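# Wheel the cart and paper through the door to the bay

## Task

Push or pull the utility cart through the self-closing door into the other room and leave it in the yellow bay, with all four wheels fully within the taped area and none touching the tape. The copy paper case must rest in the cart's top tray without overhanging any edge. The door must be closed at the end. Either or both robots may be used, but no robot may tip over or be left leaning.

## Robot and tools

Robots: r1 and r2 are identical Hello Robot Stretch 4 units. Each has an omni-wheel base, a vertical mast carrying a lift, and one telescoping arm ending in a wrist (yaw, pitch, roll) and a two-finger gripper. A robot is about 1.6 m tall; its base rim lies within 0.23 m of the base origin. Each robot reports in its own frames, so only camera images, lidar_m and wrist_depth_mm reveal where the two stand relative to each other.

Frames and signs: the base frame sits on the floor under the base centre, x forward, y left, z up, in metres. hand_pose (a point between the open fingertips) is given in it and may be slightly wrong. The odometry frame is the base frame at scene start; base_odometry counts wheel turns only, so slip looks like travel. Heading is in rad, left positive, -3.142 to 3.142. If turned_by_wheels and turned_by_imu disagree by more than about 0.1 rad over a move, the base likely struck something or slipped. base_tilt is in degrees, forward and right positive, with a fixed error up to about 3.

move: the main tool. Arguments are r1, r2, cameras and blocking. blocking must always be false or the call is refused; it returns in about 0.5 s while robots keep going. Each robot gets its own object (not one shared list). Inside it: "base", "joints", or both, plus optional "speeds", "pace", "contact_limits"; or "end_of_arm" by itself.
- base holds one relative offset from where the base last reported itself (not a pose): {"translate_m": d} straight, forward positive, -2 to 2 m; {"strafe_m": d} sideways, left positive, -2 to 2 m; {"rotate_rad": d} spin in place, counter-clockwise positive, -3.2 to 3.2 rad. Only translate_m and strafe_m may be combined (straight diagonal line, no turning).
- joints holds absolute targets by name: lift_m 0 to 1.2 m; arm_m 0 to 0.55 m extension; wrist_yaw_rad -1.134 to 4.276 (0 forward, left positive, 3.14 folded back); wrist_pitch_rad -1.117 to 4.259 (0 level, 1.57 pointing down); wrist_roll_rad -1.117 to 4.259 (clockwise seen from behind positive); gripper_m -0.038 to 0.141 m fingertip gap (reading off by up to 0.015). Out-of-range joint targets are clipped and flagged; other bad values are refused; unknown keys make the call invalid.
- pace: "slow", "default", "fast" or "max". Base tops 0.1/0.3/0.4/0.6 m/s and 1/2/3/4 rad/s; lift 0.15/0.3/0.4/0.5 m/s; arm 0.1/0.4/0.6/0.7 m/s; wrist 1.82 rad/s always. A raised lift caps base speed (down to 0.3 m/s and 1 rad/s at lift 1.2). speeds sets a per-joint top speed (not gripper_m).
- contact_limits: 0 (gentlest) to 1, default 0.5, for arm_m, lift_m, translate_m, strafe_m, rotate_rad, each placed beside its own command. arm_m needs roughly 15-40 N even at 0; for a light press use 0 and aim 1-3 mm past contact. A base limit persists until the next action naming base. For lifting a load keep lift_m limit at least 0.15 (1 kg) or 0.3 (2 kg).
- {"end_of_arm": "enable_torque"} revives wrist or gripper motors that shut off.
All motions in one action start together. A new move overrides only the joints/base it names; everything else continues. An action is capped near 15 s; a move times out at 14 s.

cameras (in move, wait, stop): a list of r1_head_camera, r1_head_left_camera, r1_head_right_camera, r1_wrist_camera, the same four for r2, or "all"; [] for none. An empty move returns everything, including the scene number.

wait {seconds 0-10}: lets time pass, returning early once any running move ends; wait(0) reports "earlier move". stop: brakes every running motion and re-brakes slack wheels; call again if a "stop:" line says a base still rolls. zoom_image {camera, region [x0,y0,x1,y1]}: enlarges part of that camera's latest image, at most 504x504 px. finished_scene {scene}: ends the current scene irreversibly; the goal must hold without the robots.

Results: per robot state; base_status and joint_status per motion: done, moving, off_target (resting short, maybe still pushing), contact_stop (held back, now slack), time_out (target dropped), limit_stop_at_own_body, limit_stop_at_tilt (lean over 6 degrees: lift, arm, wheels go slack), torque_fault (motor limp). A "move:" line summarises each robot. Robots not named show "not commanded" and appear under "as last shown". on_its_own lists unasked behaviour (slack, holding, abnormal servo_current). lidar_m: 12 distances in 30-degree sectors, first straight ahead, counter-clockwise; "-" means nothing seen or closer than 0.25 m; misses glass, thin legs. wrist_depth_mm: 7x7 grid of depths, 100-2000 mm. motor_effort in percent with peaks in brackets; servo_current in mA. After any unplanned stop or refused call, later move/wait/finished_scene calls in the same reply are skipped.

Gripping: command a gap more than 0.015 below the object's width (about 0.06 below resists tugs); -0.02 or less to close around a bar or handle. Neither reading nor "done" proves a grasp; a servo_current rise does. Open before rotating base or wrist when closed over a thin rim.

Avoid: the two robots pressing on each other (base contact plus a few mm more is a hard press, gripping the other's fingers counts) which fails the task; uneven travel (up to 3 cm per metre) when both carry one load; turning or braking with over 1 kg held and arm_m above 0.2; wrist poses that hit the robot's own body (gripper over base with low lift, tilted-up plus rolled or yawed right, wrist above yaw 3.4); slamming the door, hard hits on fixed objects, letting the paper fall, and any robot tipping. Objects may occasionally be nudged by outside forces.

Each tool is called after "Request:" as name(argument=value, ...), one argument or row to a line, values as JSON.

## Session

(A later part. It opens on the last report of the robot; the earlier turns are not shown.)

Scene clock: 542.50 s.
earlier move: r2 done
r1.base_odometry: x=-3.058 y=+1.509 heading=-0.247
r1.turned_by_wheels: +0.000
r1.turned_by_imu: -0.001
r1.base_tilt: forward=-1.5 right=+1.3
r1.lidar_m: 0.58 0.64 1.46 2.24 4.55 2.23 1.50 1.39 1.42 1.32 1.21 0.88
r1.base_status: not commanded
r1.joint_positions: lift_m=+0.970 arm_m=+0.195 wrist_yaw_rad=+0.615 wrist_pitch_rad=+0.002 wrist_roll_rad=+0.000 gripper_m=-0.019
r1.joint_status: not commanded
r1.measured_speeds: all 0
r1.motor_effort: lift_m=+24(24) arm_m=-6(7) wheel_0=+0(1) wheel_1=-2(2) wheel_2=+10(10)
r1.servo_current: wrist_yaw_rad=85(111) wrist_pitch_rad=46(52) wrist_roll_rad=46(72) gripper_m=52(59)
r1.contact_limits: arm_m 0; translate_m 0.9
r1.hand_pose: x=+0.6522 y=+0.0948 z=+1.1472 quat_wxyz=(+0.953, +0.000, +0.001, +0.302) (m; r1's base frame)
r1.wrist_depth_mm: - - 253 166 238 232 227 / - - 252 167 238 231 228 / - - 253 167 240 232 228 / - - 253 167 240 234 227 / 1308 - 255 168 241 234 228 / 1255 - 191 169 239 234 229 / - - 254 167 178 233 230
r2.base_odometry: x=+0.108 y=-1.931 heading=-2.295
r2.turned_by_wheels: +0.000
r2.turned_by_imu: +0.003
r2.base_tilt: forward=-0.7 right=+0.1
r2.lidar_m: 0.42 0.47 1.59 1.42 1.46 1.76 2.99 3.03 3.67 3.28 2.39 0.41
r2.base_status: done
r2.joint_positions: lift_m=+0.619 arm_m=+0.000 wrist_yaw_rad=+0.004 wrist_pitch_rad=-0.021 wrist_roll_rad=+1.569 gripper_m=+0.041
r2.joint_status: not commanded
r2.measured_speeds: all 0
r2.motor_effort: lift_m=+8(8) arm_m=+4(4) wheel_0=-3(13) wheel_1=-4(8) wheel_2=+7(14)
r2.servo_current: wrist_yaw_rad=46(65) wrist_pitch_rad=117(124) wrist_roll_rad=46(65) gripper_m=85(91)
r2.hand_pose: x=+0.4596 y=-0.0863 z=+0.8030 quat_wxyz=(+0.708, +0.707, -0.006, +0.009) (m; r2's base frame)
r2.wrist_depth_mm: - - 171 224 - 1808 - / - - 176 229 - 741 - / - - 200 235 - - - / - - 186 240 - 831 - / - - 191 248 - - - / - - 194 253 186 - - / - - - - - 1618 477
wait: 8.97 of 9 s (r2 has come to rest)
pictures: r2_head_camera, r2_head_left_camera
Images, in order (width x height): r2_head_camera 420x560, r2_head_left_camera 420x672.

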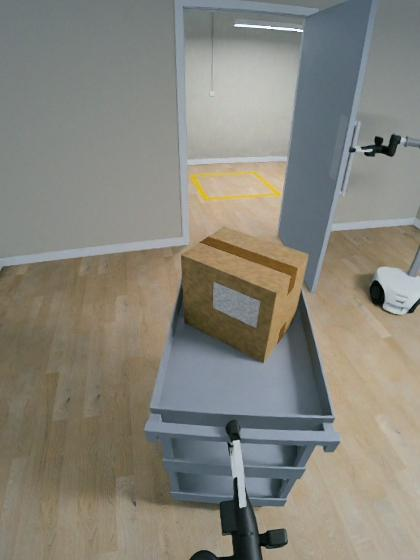

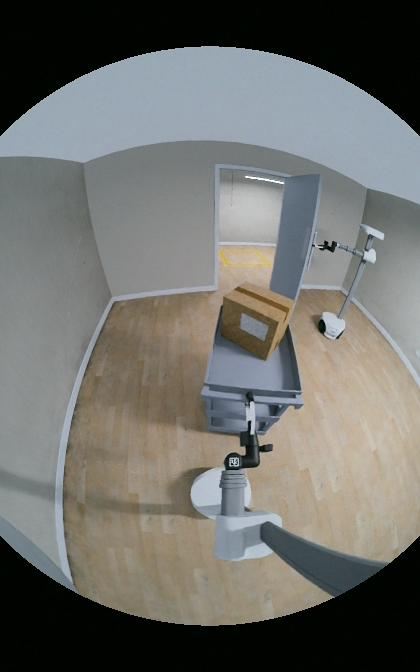

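Request:
move(
  blocking=false,
  r2={"base":{"translate_m":0.45,"strafe_m":0.0},"pace":"slow"},
)

Request:
wait(
  seconds=5,
  cameras=["r2_head_camera"],
)

Scene clock: 557.30 s.
move: r2 moving
r1: as last shown
r1.turned_by_imu: +0.000
r1.base_tilt: forward=-1.6 right=+1.3
r1.lidar_m: 0.59 0.65 1.44 2.25 4.55 2.24 1.48 1.38 1.40 1.34 1.21 0.90
r1.motor_effort: lift_m=+24(24) arm_m=-7(7) wheel_0=+1(1) wheel_1=-2(2) wheel_2=+10(10)
r1.servo_current: wrist_yaw_rad=91(104) wrist_pitch_rad=39(46) wrist_roll_rad=52(52) gripper_m=52(59)
r1.contact_limits: arm_m 0; translate_m 0.9
r1.wrist_depth_mm: - - 252 166 237 231 226 / - - 252 167 238 232 228 / - - 254 167 238 233 227 / - - 254 168 239 234 228 / 1229 - 255 169 240 233 228 / 1255 - 191 169 238 234 228 / - - 254 167 178 233 229
r2.base_odometry: x=+0.100 y=-1.939 heading=-2.295
r2.turned_by_wheels: +0.001
r2.turned_by_imu: +0.001
r2.base_tilt: forward=-0.7 right=+0.1
r2.lidar_m: 0.41 0.47 1.59 1.42 1.46 1.77 3.01 3.05 3.68 3.28 2.37 0.41
r2.base_status: translate_m moving; strafe_m moving
r2.joint_positions: lift_m=+0.619 arm_m=+0.000 wrist_yaw_rad=+0.004 wrist_pitch_rad=-0.021 wrist_roll_rad=+1.569 gripper_m=+0.041
r2.joint_status: not commanded
r2.measured_speeds: translate_m=+0.048 strafe_m=+0.000 rotate_rad=-0.001 lift_m=+0.000 arm_m=+0.000 wrist_yaw_rad=+0.000 wrist_pitch_rad=+0.000 wrist_roll_rad=+0.000
r2.motor_effort: lift_m=+8(8) arm_m=+3(4) wheel_0=+9(9) wheel_1=+7(8) wheel_2=-11(11)
r2.servo_current: wrist_yaw_rad=46(59) wrist_pitch_rad=111(117) wrist_roll_rad=52(52) gripper_m=78(85)
r2.hand_pose: x=+0.4596 y=-0.0863 z=+0.8030 quat_wxyz=(+0.708, +0.707, -0.006, +0.009) (m; r2's base frame)
r2.wrist_depth_mm: - - 170 223 - 683 - / - - 176 229 - 732 - / - 512 180 235 - - - / - - 185 240 - 820 - / - - 190 246 - - - / - - 192 253 189 - - / - - - - - 1661 477
pictures: none

Scene clock: 562.30 s.
earlier move: r2 moving
r1.base_odometry: x=-3.058 y=+1.509 heading=-0.247
r1.turned_by_wheels: +0.000
r1.turned_by_imu: +0.000
r1.base_tilt: forward=-1.6 right=+1.3
r1.lidar_m: 0.59 0.67 1.13 4.24 4.55 2.26 1.50 1.37 1.42 1.31 1.22 0.88
r1.base_status: not commanded
r1.joint_positions: lift_m=+0.970 arm_m=+0.195 wrist_yaw_rad=+0.615 wrist_pitch_rad=+0.002 wrist_roll_rad=+0.000 gripper_m=-0.019
r1.joint_status: not commanded
r1.measured_speeds: all 0
r1.motor_effort: lift_m=+24(24) arm_m=-7(7) wheel_0=+1(1) wheel_1=-2(2) wheel_2=+10(10)
r1.servo_current: wrist_yaw_rad=85(111) wrist_pitch_rad=46(52) wrist_roll_rad=59(65) gripper_m=59(59)
r1.contact_limits: arm_m 0; translate_m 0.9
r1.hand_pose: x=+0.6522 y=+0.0948 z=+1.1472 quat_wxyz=(+0.953, +0.000, +0.001, +0.302) (m; r1's base frame)
r1.wrist_depth_mm: - - 252 166 238 232 227 / - - 254 167 238 231 227 / - - 253 168 239 232 227 / - - 255 167 239 233 228 / 976 - 254 169 239 234 229 / 946 1008 190 169 238 235 229 / - 140 254 167 178 232 229
r2.base_odometry: x=-0.190 y=-2.267 heading=-2.294
r2.turned_by_wheels: +0.000
r2.turned_by_imu: +0.002
r2.base_tilt: forward=-0.7 right=+0.1
r2.lidar_m: 0.46 2.39 1.69 1.49 1.52 1.91 3.45 3.47 3.57 3.22 1.94 0.40
r2.base_status: translate_m moving; strafe_m moving
r2.joint_positions: lift_m=+0.619 arm_m=+0.000 wrist_yaw_rad=+0.002 wrist_pitch_rad=-0.021 wrist_roll_rad=+1.569 gripper_m=+0.041
r2.joint_status: not commanded
r2.measured_speeds: translate_m=+0.002 strafe_m=+0.000 rotate_rad=+0.000 lift_m=+0.000 arm_m=+0.000 wrist_yaw_rad=+0.000 wrist_pitch_rad=+0.000 wrist_roll_rad=+0.000
r2.motor_effort: lift_m=+8(8) arm_m=+4(4) wheel_0=+9(16) wheel_1=+5(8) wheel_2=-3(13)
r2.servo_current: wrist_yaw_rad=39(59) wrist_pitch_rad=111(124) wrist_roll_rad=39(59) gripper_m=85(91)
r2.hand_pose: x=+0.4594 y=-0.0868 z=+0.8030 quat_wxyz=(+0.708, +0.707, -0.007, +0.008) (m; r2's base frame)
r2.wrist_depth_mm: - 445 130 179 - 707 - / - 424 156 190 - 759 - / - - 148 205 - 831 - / - - 161 220 - - - / - - 175 238 - - - / - - 186 259 189 1808 469 / - - - - - 1661 1366
wait: 5.00 s; no rest
pictures: r2_head_camera
Images, in order (width x height): r2_head_camera 420x560.

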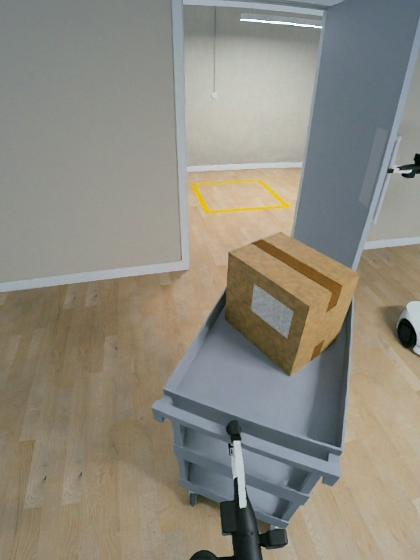

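Request:
move(
  blocking=false,
  r2={"base":{"translate_m":0.215,"strafe_m":-0.215},"pace":"slow"},
)

Request:
wait(
  seconds=3.6,
  cameras=["r2_head_camera"],
)

Scene clock: 598.17 s.
earlier move: r2 done
move: r2 moving
r1: as last shown
r1.base_tilt: forward=-1.5 right=+1.2
r1.lidar_m: 0.58 0.66 1.10 4.25 4.53 2.26 1.49 1.37 1.43 1.32 1.22 0.87
r1.servo_current: wrist_yaw_rad=91(98) wrist_pitch_rad=33(46) wrist_roll_rad=39(59) gripper_m=52(59)
r1.contact_limits: arm_m 0; translate_m 0.9
r1.wrist_depth_mm: - - 252 166 237 231 227 / - - 252 167 240 232 227 / - - 254 167 238 233 228 / - - 255 167 239 233 229 / 976 - 256 169 240 233 228 / 946 1008 190 169 237 233 228 / - 139 255 167 178 232 229
r2.base_odometry: x=-0.203 y=-2.268 heading=-2.295
r2.turned_by_wheels: +0.000
r2.turned_by_imu: +0.000
r2.base_tilt: forward=-0.7 right=+0.1
r2.lidar_m: 0.44 2.37 1.67 1.50 1.54 1.89 3.45 3.48 3.59 3.21 1.93 0.39
r2.base_status: translate_m moving; strafe_m moving
r2.joint_positions: lift_m=+0.619 arm_m=+0.000 wrist_yaw_rad=+0.003 wrist_pitch_rad=-0.021 wrist_roll_rad=+1.569 gripper_m=+0.041
r2.joint_status: not commanded
r2.measured_speeds: translate_m=+0.036 strafe_m=-0.036 rotate_rad=-0.001 lift_m=+0.000 arm_m=+0.000 wrist_yaw_rad=+0.000 wrist_pitch_rad=+0.000 wrist_roll_rad=+0.000
r2.motor_effort: lift_m=+8(8) arm_m=+4(4) wheel_0=+16(16) wheel_1=-4(6) wheel_2=-10(10)
r2.servo_current: wrist_yaw_rad=39(52) wrist_pitch_rad=117(117) wrist_roll_rad=52(52) gripper_m=78(85)
r2.hand_pose: x=+0.4595 y=-0.0866 z=+0.8030 quat_wxyz=(+0.708, +0.707, -0.006, +0.008) (m; r2's base frame)
r2.wrist_depth_mm: - 439 140 178 - 707 - / - 424 158 190 - 741 - / - - 146 203 - 831 - / - - 159 220 - - - / - - 172 236 - - - / - - 186 257 189 1808 466 / - - - - - 1921 1308
pictures: none

Scene clock: 601.77 s.
earlier move: r2 moving
r1.base_odometry: x=-3.058 y=+1.509 heading=-0.247
r1.turned_by_wheels: +0.000
r1.turned_by_imu: +0.000
r1.base_tilt: forward=-1.6 right=+1.3
r1.lidar_m: 0.60 0.65 0.95 4.25 4.54 2.23 1.47 1.37 1.41 1.33 1.22 0.87
r1.base_status: not commanded
r1.joint_positions: lift_m=+0.970 arm_m=+0.195 wrist_yaw_rad=+0.615 wrist_pitch_rad=+0.002 wrist_roll_rad=+0.000 gripper_m=-0.019
r1.joint_status: not commanded
r1.measured_speeds: all 0
r1.motor_effort: lift_m=+24(24) arm_m=-7(7) wheel_0=+1(1) wheel_1=-2(2) wheel_2=+10(10)
r1.servo_current: wrist_yaw_rad=98(104) wrist_pitch_rad=33(52) wrist_roll_rad=46(59) gripper_m=52(65)
r1.contact_limits: arm_m 0; translate_m 0.9
r1.hand_pose: x=+0.6522 y=+0.0948 z=+1.1472 quat_wxyz=(+0.953, +0.000, +0.001, +0.302) (m; r1's base frame)
r1.wrist_depth_mm: - - 253 166 237 232 226 / - - 253 167 239 232 227 / - - 254 167 238 232 228 / - - 254 167 239 235 228 / 831 831 253 168 240 234 228 / 715 798 186 169 238 234 228 / 707 741 255 166 178 233 229
r2.base_odometry: x=-0.493 y=-2.286 heading=-2.294
r2.turned_by_wheels: +0.000
r2.turned_by_imu: +0.003
r2.base_tilt: forward=-0.7 right=+0.0
r2.lidar_m: 0.43 2.22 1.94 1.75 1.76 2.18 3.64 3.65 3.32 2.99 1.64 0.41
r2.base_status: translate_m moving; strafe_m moving
r2.joint_positions: lift_m=+0.619 arm_m=+0.000 wrist_yaw_rad=+0.004 wrist_pitch_rad=-0.021 wrist_roll_rad=+1.569 gripper_m=+0.041
r2.joint_status: not commanded
r2.measured_speeds: all 0
r2.motor_effort: lift_m=+8(8) arm_m=+4(4) wheel_0=+6(16) wheel_1=-4(7) wheel_2=-5(10)
r2.servo_current: wrist_yaw_rad=39(65) wrist_pitch_rad=111(124) wrist_roll_rad=46(59) gripper_m=91(91)
r2.hand_pose: x=+0.4595 y=-0.0864 z=+0.8030 quat_wxyz=(+0.708, +0.707, -0.006, +0.009) (m; r2's base frame)
r2.wrist_depth_mm: - 480 141 191 - 707 - / - 449 150 201 - 741 - / - - 158 213 - 809 - / - - 167 226 - - - / - - 179 239 - - - / - - 187 255 185 1808 477 / - - - - - 1537 1366
wait: 3.60 s; no rest
pictures: r2_head_camera
Images, in order (width x height): r2_head_camera 420x560.

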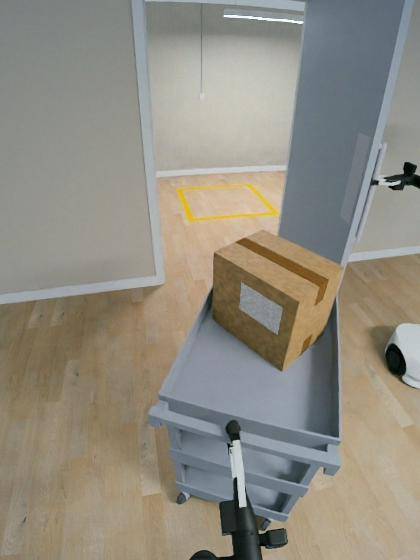

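Request:
move(
  blocking=false,
  r2={"base":{"translate_m":0.0,"strafe_m":-0.36},"pace":"slow"},
)

Request:
wait(
  seconds=4.1,
  cameras=["r2_head_camera"],
)

Scene clock: 609.27 s.
earlier move: r2 done
move: r2 moving
r1: as last shown
r1.lidar_m: 0.58 0.67 0.94 4.25 4.54 2.23 1.47 1.38 1.41 1.34 1.22 0.91
r1.motor_effort: lift_m=+24(24) arm_m=-7(7) wheel_0=+0(1) wheel_1=-2(2) wheel_2=+10(10)
r1.servo_current: wrist_yaw_rad=85(98) wrist_pitch_rad=39(52) wrist_roll_rad=52(65) gripper_m=59(59)
r1.contact_limits: arm_m 0; translate_m 0.9
r1.wrist_depth_mm: - - 253 167 238 231 226 / - - 251 167 240 233 227 / - - 254 167 239 232 227 / - - 254 167 240 234 228 / 842 831 256 168 240 234 228 / 715 778 187 170 239 234 228 / 707 741 253 167 178 232 230
r2.base_odometry: x=-0.504 y=-2.277 heading=-2.294
r2.turned_by_wheels: +0.000
r2.turned_by_imu: +0.001
r2.base_tilt: forward=-0.7 right=+0.0
r2.lidar_m: 0.43 2.20 1.95 1.78 1.79 2.23 3.63 3.63 3.30 2.96 1.59 0.41
r2.base_status: translate_m moving; strafe_m moving
r2.joint_positions: lift_m=+0.619 arm_m=+0.000 wrist_yaw_rad=+0.005 wrist_pitch_rad=-0.021 wrist_roll_rad=+1.569 gripper_m=+0.041
r2.joint_status: not commanded
r2.measured_speeds: translate_m=+0.000 strafe_m=-0.056 rotate_rad=-0.002 lift_m=+0.000 arm_m=+0.000 wrist_yaw_rad=+0.000 wrist_pitch_rad=+0.000 wrist_roll_rad=+0.000
r2.motor_effort: lift_m=+8(8) arm_m=+4(4) wheel_0=+12(14) wheel_1=-6(7) wheel_2=+0(4)
r2.servo_current: wrist_yaw_rad=52(65) wrist_pitch_rad=117(117) wrist_roll_rad=52(52) gripper_m=78(85)
r2.hand_pose: x=+0.4597 y=-0.0860 z=+0.8030 quat_wxyz=(+0.708, +0.707, -0.006, +0.009) (m; r2's base frame)
r2.wrist_depth_mm: - 492 142 193 - 699 - / - 445 151 202 - 750 - / - - 158 215 - - - / - - 168 228 - - - / - - 179 239 - - - / - - 188 255 185 1808 484 / - - - - - 1537 1255
pictures: none

Scene clock: 613.37 s.
earlier move: r2 moving
r1.base_odometry: x=-3.058 y=+1.509 heading=-0.247
r1.turned_by_wheels: +0.000
r1.turned_by_imu: +0.000
r1.base_tilt: forward=-1.6 right=+1.3
r1.lidar_m: 0.58 0.64 0.82 1.37 4.54 2.23 1.49 1.39 1.42 1.35 1.21 0.87
r1.base_status: not commanded
r1.joint_positions: lift_m=+0.970 arm_m=+0.195 wrist_yaw_rad=+0.615 wrist_pitch_rad=+0.002 wrist_roll_rad=+0.000 gripper_m=-0.019
r1.joint_status: not commanded
r1.measured_speeds: all 0
r1.motor_effort: lift_m=+24(24) arm_m=-7(7) wheel_0=+1(1) wheel_1=-2(2) wheel_2=+10(10)
r1.servo_current: wrist_yaw_rad=72(111) wrist_pitch_rad=52(52) wrist_roll_rad=52(65) gripper_m=52(59)
r1.contact_limits: arm_m 0; translate_m 0.9
r1.hand_pose: x=+0.6522 y=+0.0948 z=+1.1472 quat_wxyz=(+0.953, +0.000, +0.001, +0.302) (m; r1's base frame)
r1.wrist_depth_mm: - - 252 166 238 231 227 / - - 254 167 238 231 227 / - - 254 167 239 233 226 / - - 254 168 239 234 229 / - 842 254 168 241 236 229 / 585 699 191 169 239 234 229 / 574 634 253 167 177 231 229
r2.base_odometry: x=-0.763 y=-2.048 heading=-2.294
r2.turned_by_wheels: +0.000
r2.turned_by_imu: +0.002
r2.base_tilt: forward=-0.7 right=+0.1
r2.lidar_m: 0.39 0.41 2.35 2.11 2.14 2.63 3.58 3.59 2.91 2.59 1.44 0.46
r2.base_status: translate_m moving; strafe_m moving
r2.joint_positions: lift_m=+0.619 arm_m=+0.000 wrist_yaw_rad=+0.005 wrist_pitch_rad=-0.021 wrist_roll_rad=+1.569 gripper_m=+0.041
r2.joint_status: not commanded
r2.measured_speeds: all 0
r2.motor_effort: lift_m=+8(8) arm_m=+3(4) wheel_0=+3(14) wheel_1=-5(8) wheel_2=+0(4)
r2.servo_current: wrist_yaw_rad=52(65) wrist_pitch_rad=111(124) wrist_roll_rad=33(59) gripper_m=85(91)
r2.hand_pose: x=+0.4597 y=-0.0860 z=+0.8030 quat_wxyz=(+0.708, +0.707, -0.006, +0.009) (m; r2's base frame)
r2.wrist_depth_mm: - - 1160 270 - 1983 1336 / - - 208 265 - - 525 / - - 205 262 - 732 - / - - 202 257 - 831 - / - - 200 254 - - - / - - 194 251 186 - - / - - 615 - - - -
wait: 4.10 s; no rest
pictures: r2_head_camera
Images, in order (width x height): r2_head_camera 420x560.

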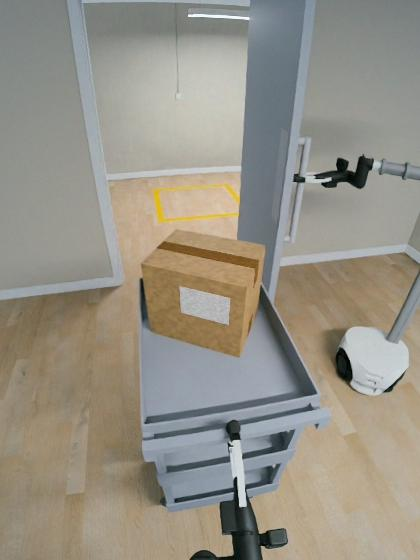

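Request:
move(
  blocking=false,
  r2={"base":{"translate_m":0.17,"strafe_m":-0.25},"pace":"slow"},
)

Request:
wait(
  seconds=3.6,
  cameras=["r2_head_camera","r2_head_left_camera"],
)

Scene clock: 621.53 s.
earlier move: r2 done
move: r2 moving
r1: as last shown
r1.base_tilt: forward=-1.6 right=+1.2
r1.lidar_m: 0.56 0.64 0.83 1.35 4.53 2.21 1.49 1.39 1.40 1.33 1.22 0.88
r1.servo_current: wrist_yaw_rad=72(117) wrist_pitch_rad=39(46) wrist_roll_rad=46(52) gripper_m=52(59)
r1.contact_limits: arm_m 0; translate_m 0.9
r1.wrist_depth_mm: - - 253 167 238 232 226 / - - 253 167 238 231 227 / - - 254 168 239 233 227 / - - 255 168 239 234 228 / - 831 255 168 241 234 228 / 574 699 190 170 239 233 229 / 574 634 254 167 178 232 229
r2.base_odometry: x=-0.775 y=-2.046 heading=-2.295
r2.turned_by_wheels: +0.000
r2.turned_by_imu: +0.000
r2.base_tilt: forward=-0.7 right=+0.0
r2.lidar_m: 0.39 0.36 2.36 2.12 2.15 2.62 3.56 3.58 2.91 2.62 1.42 0.47
r2.base_status: translate_m moving; strafe_m moving
r2.joint_positions: lift_m=+0.619 arm_m=+0.000 wrist_yaw_rad=+0.005 wrist_pitch_rad=-0.021 wrist_roll_rad=+1.569 gripper_m=+0.041
r2.joint_status: not commanded
r2.measured_speeds: translate_m=+0.028 strafe_m=-0.040 rotate_rad=+0.000 lift_m=+0.000 arm_m=+0.000 wrist_yaw_rad=-0.002 wrist_pitch_rad=+0.000 wrist_roll_rad=+0.000
r2.motor_effort: lift_m=+8(8) arm_m=+4(4) wheel_0=+11(12) wheel_1=-6(6) wheel_2=-7(7)
r2.servo_current: wrist_yaw_rad=46(59) wrist_pitch_rad=117(124) wrist_roll_rad=46(52) gripper_m=78(85)
r2.hand_pose: x=+0.4597 y=-0.0860 z=+0.8030 quat_wxyz=(+0.708, +0.707, -0.006, +0.009) (m; r2's base frame)
r2.wrist_depth_mm: - - 1118 272 - 1921 1308 / - - 210 266 - 1921 480 / - - 207 263 - 809 - / - - 208 257 - 831 - / - - 205 253 - 820 - / - - 193 249 185 798 - / - - 192 - - - -
pictures: none

Scene clock: 625.13 s.
earlier move: r2 moving
r1.base_odometry: x=-3.058 y=+1.509 heading=-0.247
r1.turned_by_wheels: +0.000
r1.turned_by_imu: +0.000
r1.base_tilt: forward=-1.5 right=+1.3
r1.lidar_m: 0.57 0.62 0.61 1.02 4.55 2.24 1.48 1.37 1.41 1.33 1.21 0.87
r1.base_status: not commanded
r1.joint_positions: lift_m=+0.970 arm_m=+0.195 wrist_yaw_rad=+0.615 wrist_pitch_rad=+0.002 wrist_roll_rad=+0.000 gripper_m=-0.019
r1.joint_status: not commanded
r1.measured_speeds: all 0
r1.motor_effort: lift_m=+24(24) arm_m=-6(7) wheel_0=+0(1) wheel_1=-2(2) wheel_2=+10(10)
r1.servo_current: wrist_yaw_rad=98(117) wrist_pitch_rad=39(52) wrist_roll_rad=59(65) gripper_m=52(59)
r1.contact_limits: arm_m 0; translate_m 0.9
r1.hand_pose: x=+0.6522 y=+0.0948 z=+1.1472 quat_wxyz=(+0.953, +0.000, +0.001, +0.302) (m; r1's base frame)
r1.wrist_depth_mm: - - 253 167 238 231 226 / - - 254 167 238 233 225 / - - 253 167 239 232 227 / - - 255 168 239 233 228 / - - 255 168 241 234 229 / 436 535 190 169 237 234 229 / 404 449 254 166 178 233 231
r2.base_odometry: x=-1.062 y=-2.010 heading=-2.295
r2.turned_by_wheels: +0.000
r2.turned_by_imu: +0.000
r2.base_tilt: forward=-0.7 right=+0.0
r2.lidar_m: 0.33 0.33 2.67 2.40 2.43 2.89 3.68 3.69 2.62 2.35 1.18 0.49
r2.base_status: translate_m moving; strafe_m moving
r2.joint_positions: lift_m=+0.619 arm_m=+0.000 wrist_yaw_rad=-0.002 wrist_pitch_rad=-0.021 wrist_roll_rad=+1.569 gripper_m=+0.041
r2.joint_status: not commanded
r2.measured_speeds: all 0
r2.motor_effort: lift_m=+8(8) arm_m=+4(4) wheel_0=+5(14) wheel_1=-3(7) wheel_2=-10(14)
r2.servo_current: wrist_yaw_rad=59(59) wrist_pitch_rad=117(124) wrist_roll_rad=52(59) gripper_m=85(91)
r2.hand_pose: x=+0.4591 y=-0.0880 z=+0.8030 quat_wxyz=(+0.708, +0.707, -0.008, +0.007) (m; r2's base frame)
r2.wrist_depth_mm: - - - 317 - 1499 1118 / - - 960 309 347 1499 1255 / - - 976 286 - 1661 - / - - 213 271 - 723 - / - - 205 255 - 831 - / - 182 187 241 186 - - / - 517 178 - - - -
wait: 3.60 s; no rest
pictures: r2_head_camera, r2_head_left_camera
Images, in order (width x height): r2_head_camera 420x560, r2_head_left_camera 420x672.

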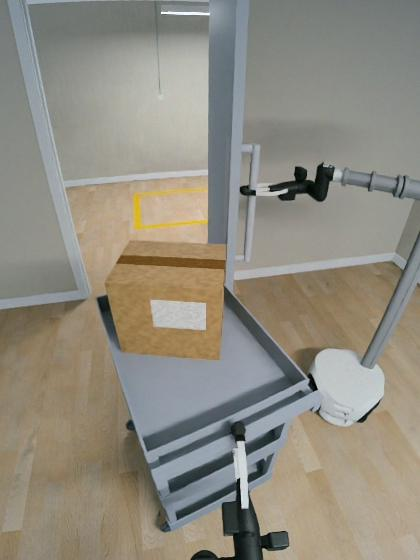

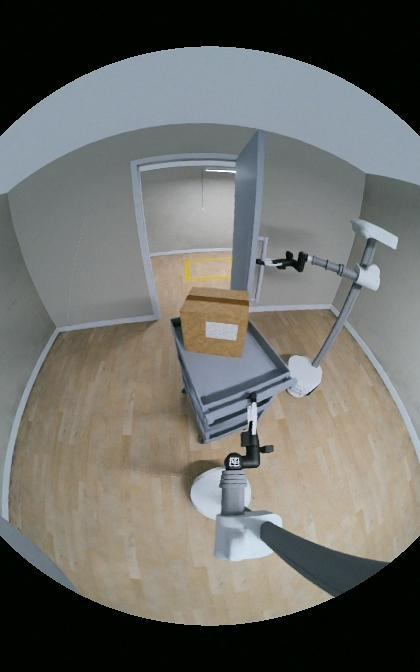

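Request:
move(
  blocking=false,
  r2={"base":{"translate_m":-0.3,"strafe_m":-0.46},"joints":{"wrist_yaw_rad":0.35},"speeds":{"wrist_yaw_rad":0.07},"pace":"slow"},
)

Request:
wait(
  seconds=6,
  cameras=["r2_head_camera","r2_head_left_camera"],
)

Scene clock: 643.20 s.
earlier move: r2 done
move: r2 moving
r1: as last shown
r1.base_tilt: forward=-1.6 right=+1.2
r1.lidar_m: 0.58 0.63 0.62 1.00 4.52 2.26 1.47 1.39 1.42 1.33 1.22 0.89
r1.motor_effort: lift_m=+24(24) arm_m=-7(7) wheel_0=+1(1) wheel_1=-2(2) wheel_2=+10(10)
r1.servo_current: wrist_yaw_rad=85(98) wrist_pitch_rad=46(52) wrist_roll_rad=46(52) gripper_m=52(59)
r1.contact_limits: arm_m 0; translate_m 0.9
r1.wrist_depth_mm: - - 253 167 238 231 227 / - - 252 167 238 231 226 / - - 255 167 240 232 227 / - - 253 168 239 234 228 / - - 256 169 240 232 229 / 436 539 187 169 239 234 229 / 407 452 254 166 178 233 229
r2.base_odometry: x=-1.066 y=-1.998 heading=-2.294
r2.turned_by_wheels: +0.000
r2.turned_by_imu: +0.001
r2.base_tilt: forward=-0.7 right=+0.1
r2.lidar_m: 0.32 0.37 2.62 2.39 2.41 2.91 3.67 3.71 2.61 2.35 1.18 0.47
r2.base_status: translate_m moving; strafe_m moving
r2.joint_positions: lift_m=+0.619 arm_m=+0.000 wrist_yaw_rad=+0.026 wrist_pitch_rad=-0.021 wrist_roll_rad=+1.569 gripper_m=+0.041
r2.joint_status: wrist_yaw_rad moving
r2.measured_speeds: translate_m=-0.026 strafe_m=-0.041 rotate_rad=+0.003 lift_m=+0.000 arm_m=+0.000 wrist_yaw_rad=+0.106 wrist_pitch_rad=+0.000 wrist_roll_rad=+0.000
r2.motor_effort: lift_m=+8(8) arm_m=+4(4) wheel_0=+4(7) wheel_1=-8(9) wheel_2=+8(9)
r2.servo_current: wrist_yaw_rad=46(104) wrist_pitch_rad=117(117) wrist_roll_rad=46(52) gripper_m=85(91)
r2.hand_pose: x=+0.4614 y=-0.0798 z=+0.8030 quat_wxyz=(+0.707, +0.707, +0.002, +0.017) (m; r2's base frame)
r2.wrist_depth_mm: - - - 310 325 319 314 / - - 1008 303 - 1537 1255 / - - 976 283 - 1661 492 / - - 213 270 - 750 - / - - 202 256 - 831 - / - 180 189 242 186 - - / - 530 521 - - - -
pictures: none

Scene clock: 649.20 s.
earlier move: r2 moving
r1.base_odometry: x=-3.058 y=+1.509 heading=-0.247
r1.turned_by_wheels: +0.000
r1.turned_by_imu: +0.000
r1.base_tilt: forward=-1.6 right=+1.2
r1.lidar_m: 0.58 0.67 0.52 0.56 1.06 2.21 1.49 1.38 1.41 1.31 1.19 0.90
r1.base_status: not commanded
r1.joint_positions: lift_m=+0.970 arm_m=+0.195 wrist_yaw_rad=+0.615 wrist_pitch_rad=+0.002 wrist_roll_rad=+0.000 gripper_m=-0.019
r1.joint_status: not commanded
r1.measured_speeds: all 0
r1.motor_effort: lift_m=+24(24) arm_m=-6(7) wheel_0=+1(1) wheel_1=-2(2) wheel_2=+10(10)
r1.servo_current: wrist_yaw_rad=78(104) wrist_pitch_rad=46(52) wrist_roll_rad=59(72) gripper_m=59(65)
r1.contact_limits: arm_m 0; translate_m 0.9
r1.hand_pose: x=+0.6522 y=+0.0948 z=+1.1472 quat_wxyz=(+0.953, +0.000, +0.001, +0.302) (m; r1's base frame)
r1.wrist_depth_mm: - - 252 166 238 231 226 / - - 253 167 239 231 226 / - - 253 167 240 233 227 / - - 254 167 239 233 229 / - - 255 168 239 234 229 / - - 191 169 238 234 228 / - - 255 166 178 233 229
r2.base_odometry: x=-1.208 y=-1.481 heading=-2.294
r2.turned_by_wheels: +0.000
r2.turned_by_imu: -0.001
r2.base_tilt: forward=-0.7 right=+0.0
r2.lidar_m: 0.38 0.37 3.06 2.80 2.81 3.47 3.32 3.35 2.18 1.94 1.97 0.58
r2.base_status: translate_m moving; strafe_m moving
r2.joint_positions: lift_m=+0.619 arm_m=+0.000 wrist_yaw_rad=+0.347 wrist_pitch_rad=-0.021 wrist_roll_rad=+1.569 gripper_m=+0.041
r2.joint_status: all done
r2.measured_speeds: all 0
r2.motor_effort: lift_m=+8(8) arm_m=-3(4) wheel_0=+4(10) wheel_1=-4(10) wheel_2=+5(15)
r2.servo_current: wrist_yaw_rad=46(104) wrist_pitch_rad=111(124) wrist_roll_rad=52(65) gripper_m=78(91)
r2.hand_pose: x=+0.4718 y=+0.0159 z=+0.8030 quat_wxyz=(+0.696, +0.697, +0.115, +0.129) (m; r2's base frame)
r2.wrist_depth_mm: - - 1025 300 306 312 310 / - - 1118 289 - 1921 477 / - - 1281 279 - 1808 - / - - 213 270 - 831 - / - - 206 259 - 842 - / - 539 197 252 186 - - / - - 569 - - - -
wait: 6.00 s; no rest
pictures: r2_head_camera, r2_head_left_camera
Images, in order (width x height): r2_head_camera 420x560, r2_head_left_camera 420x672.

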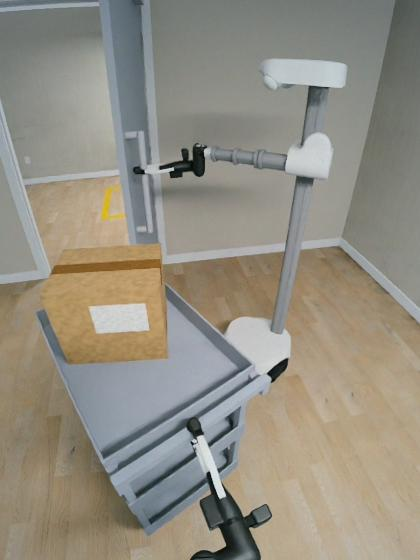

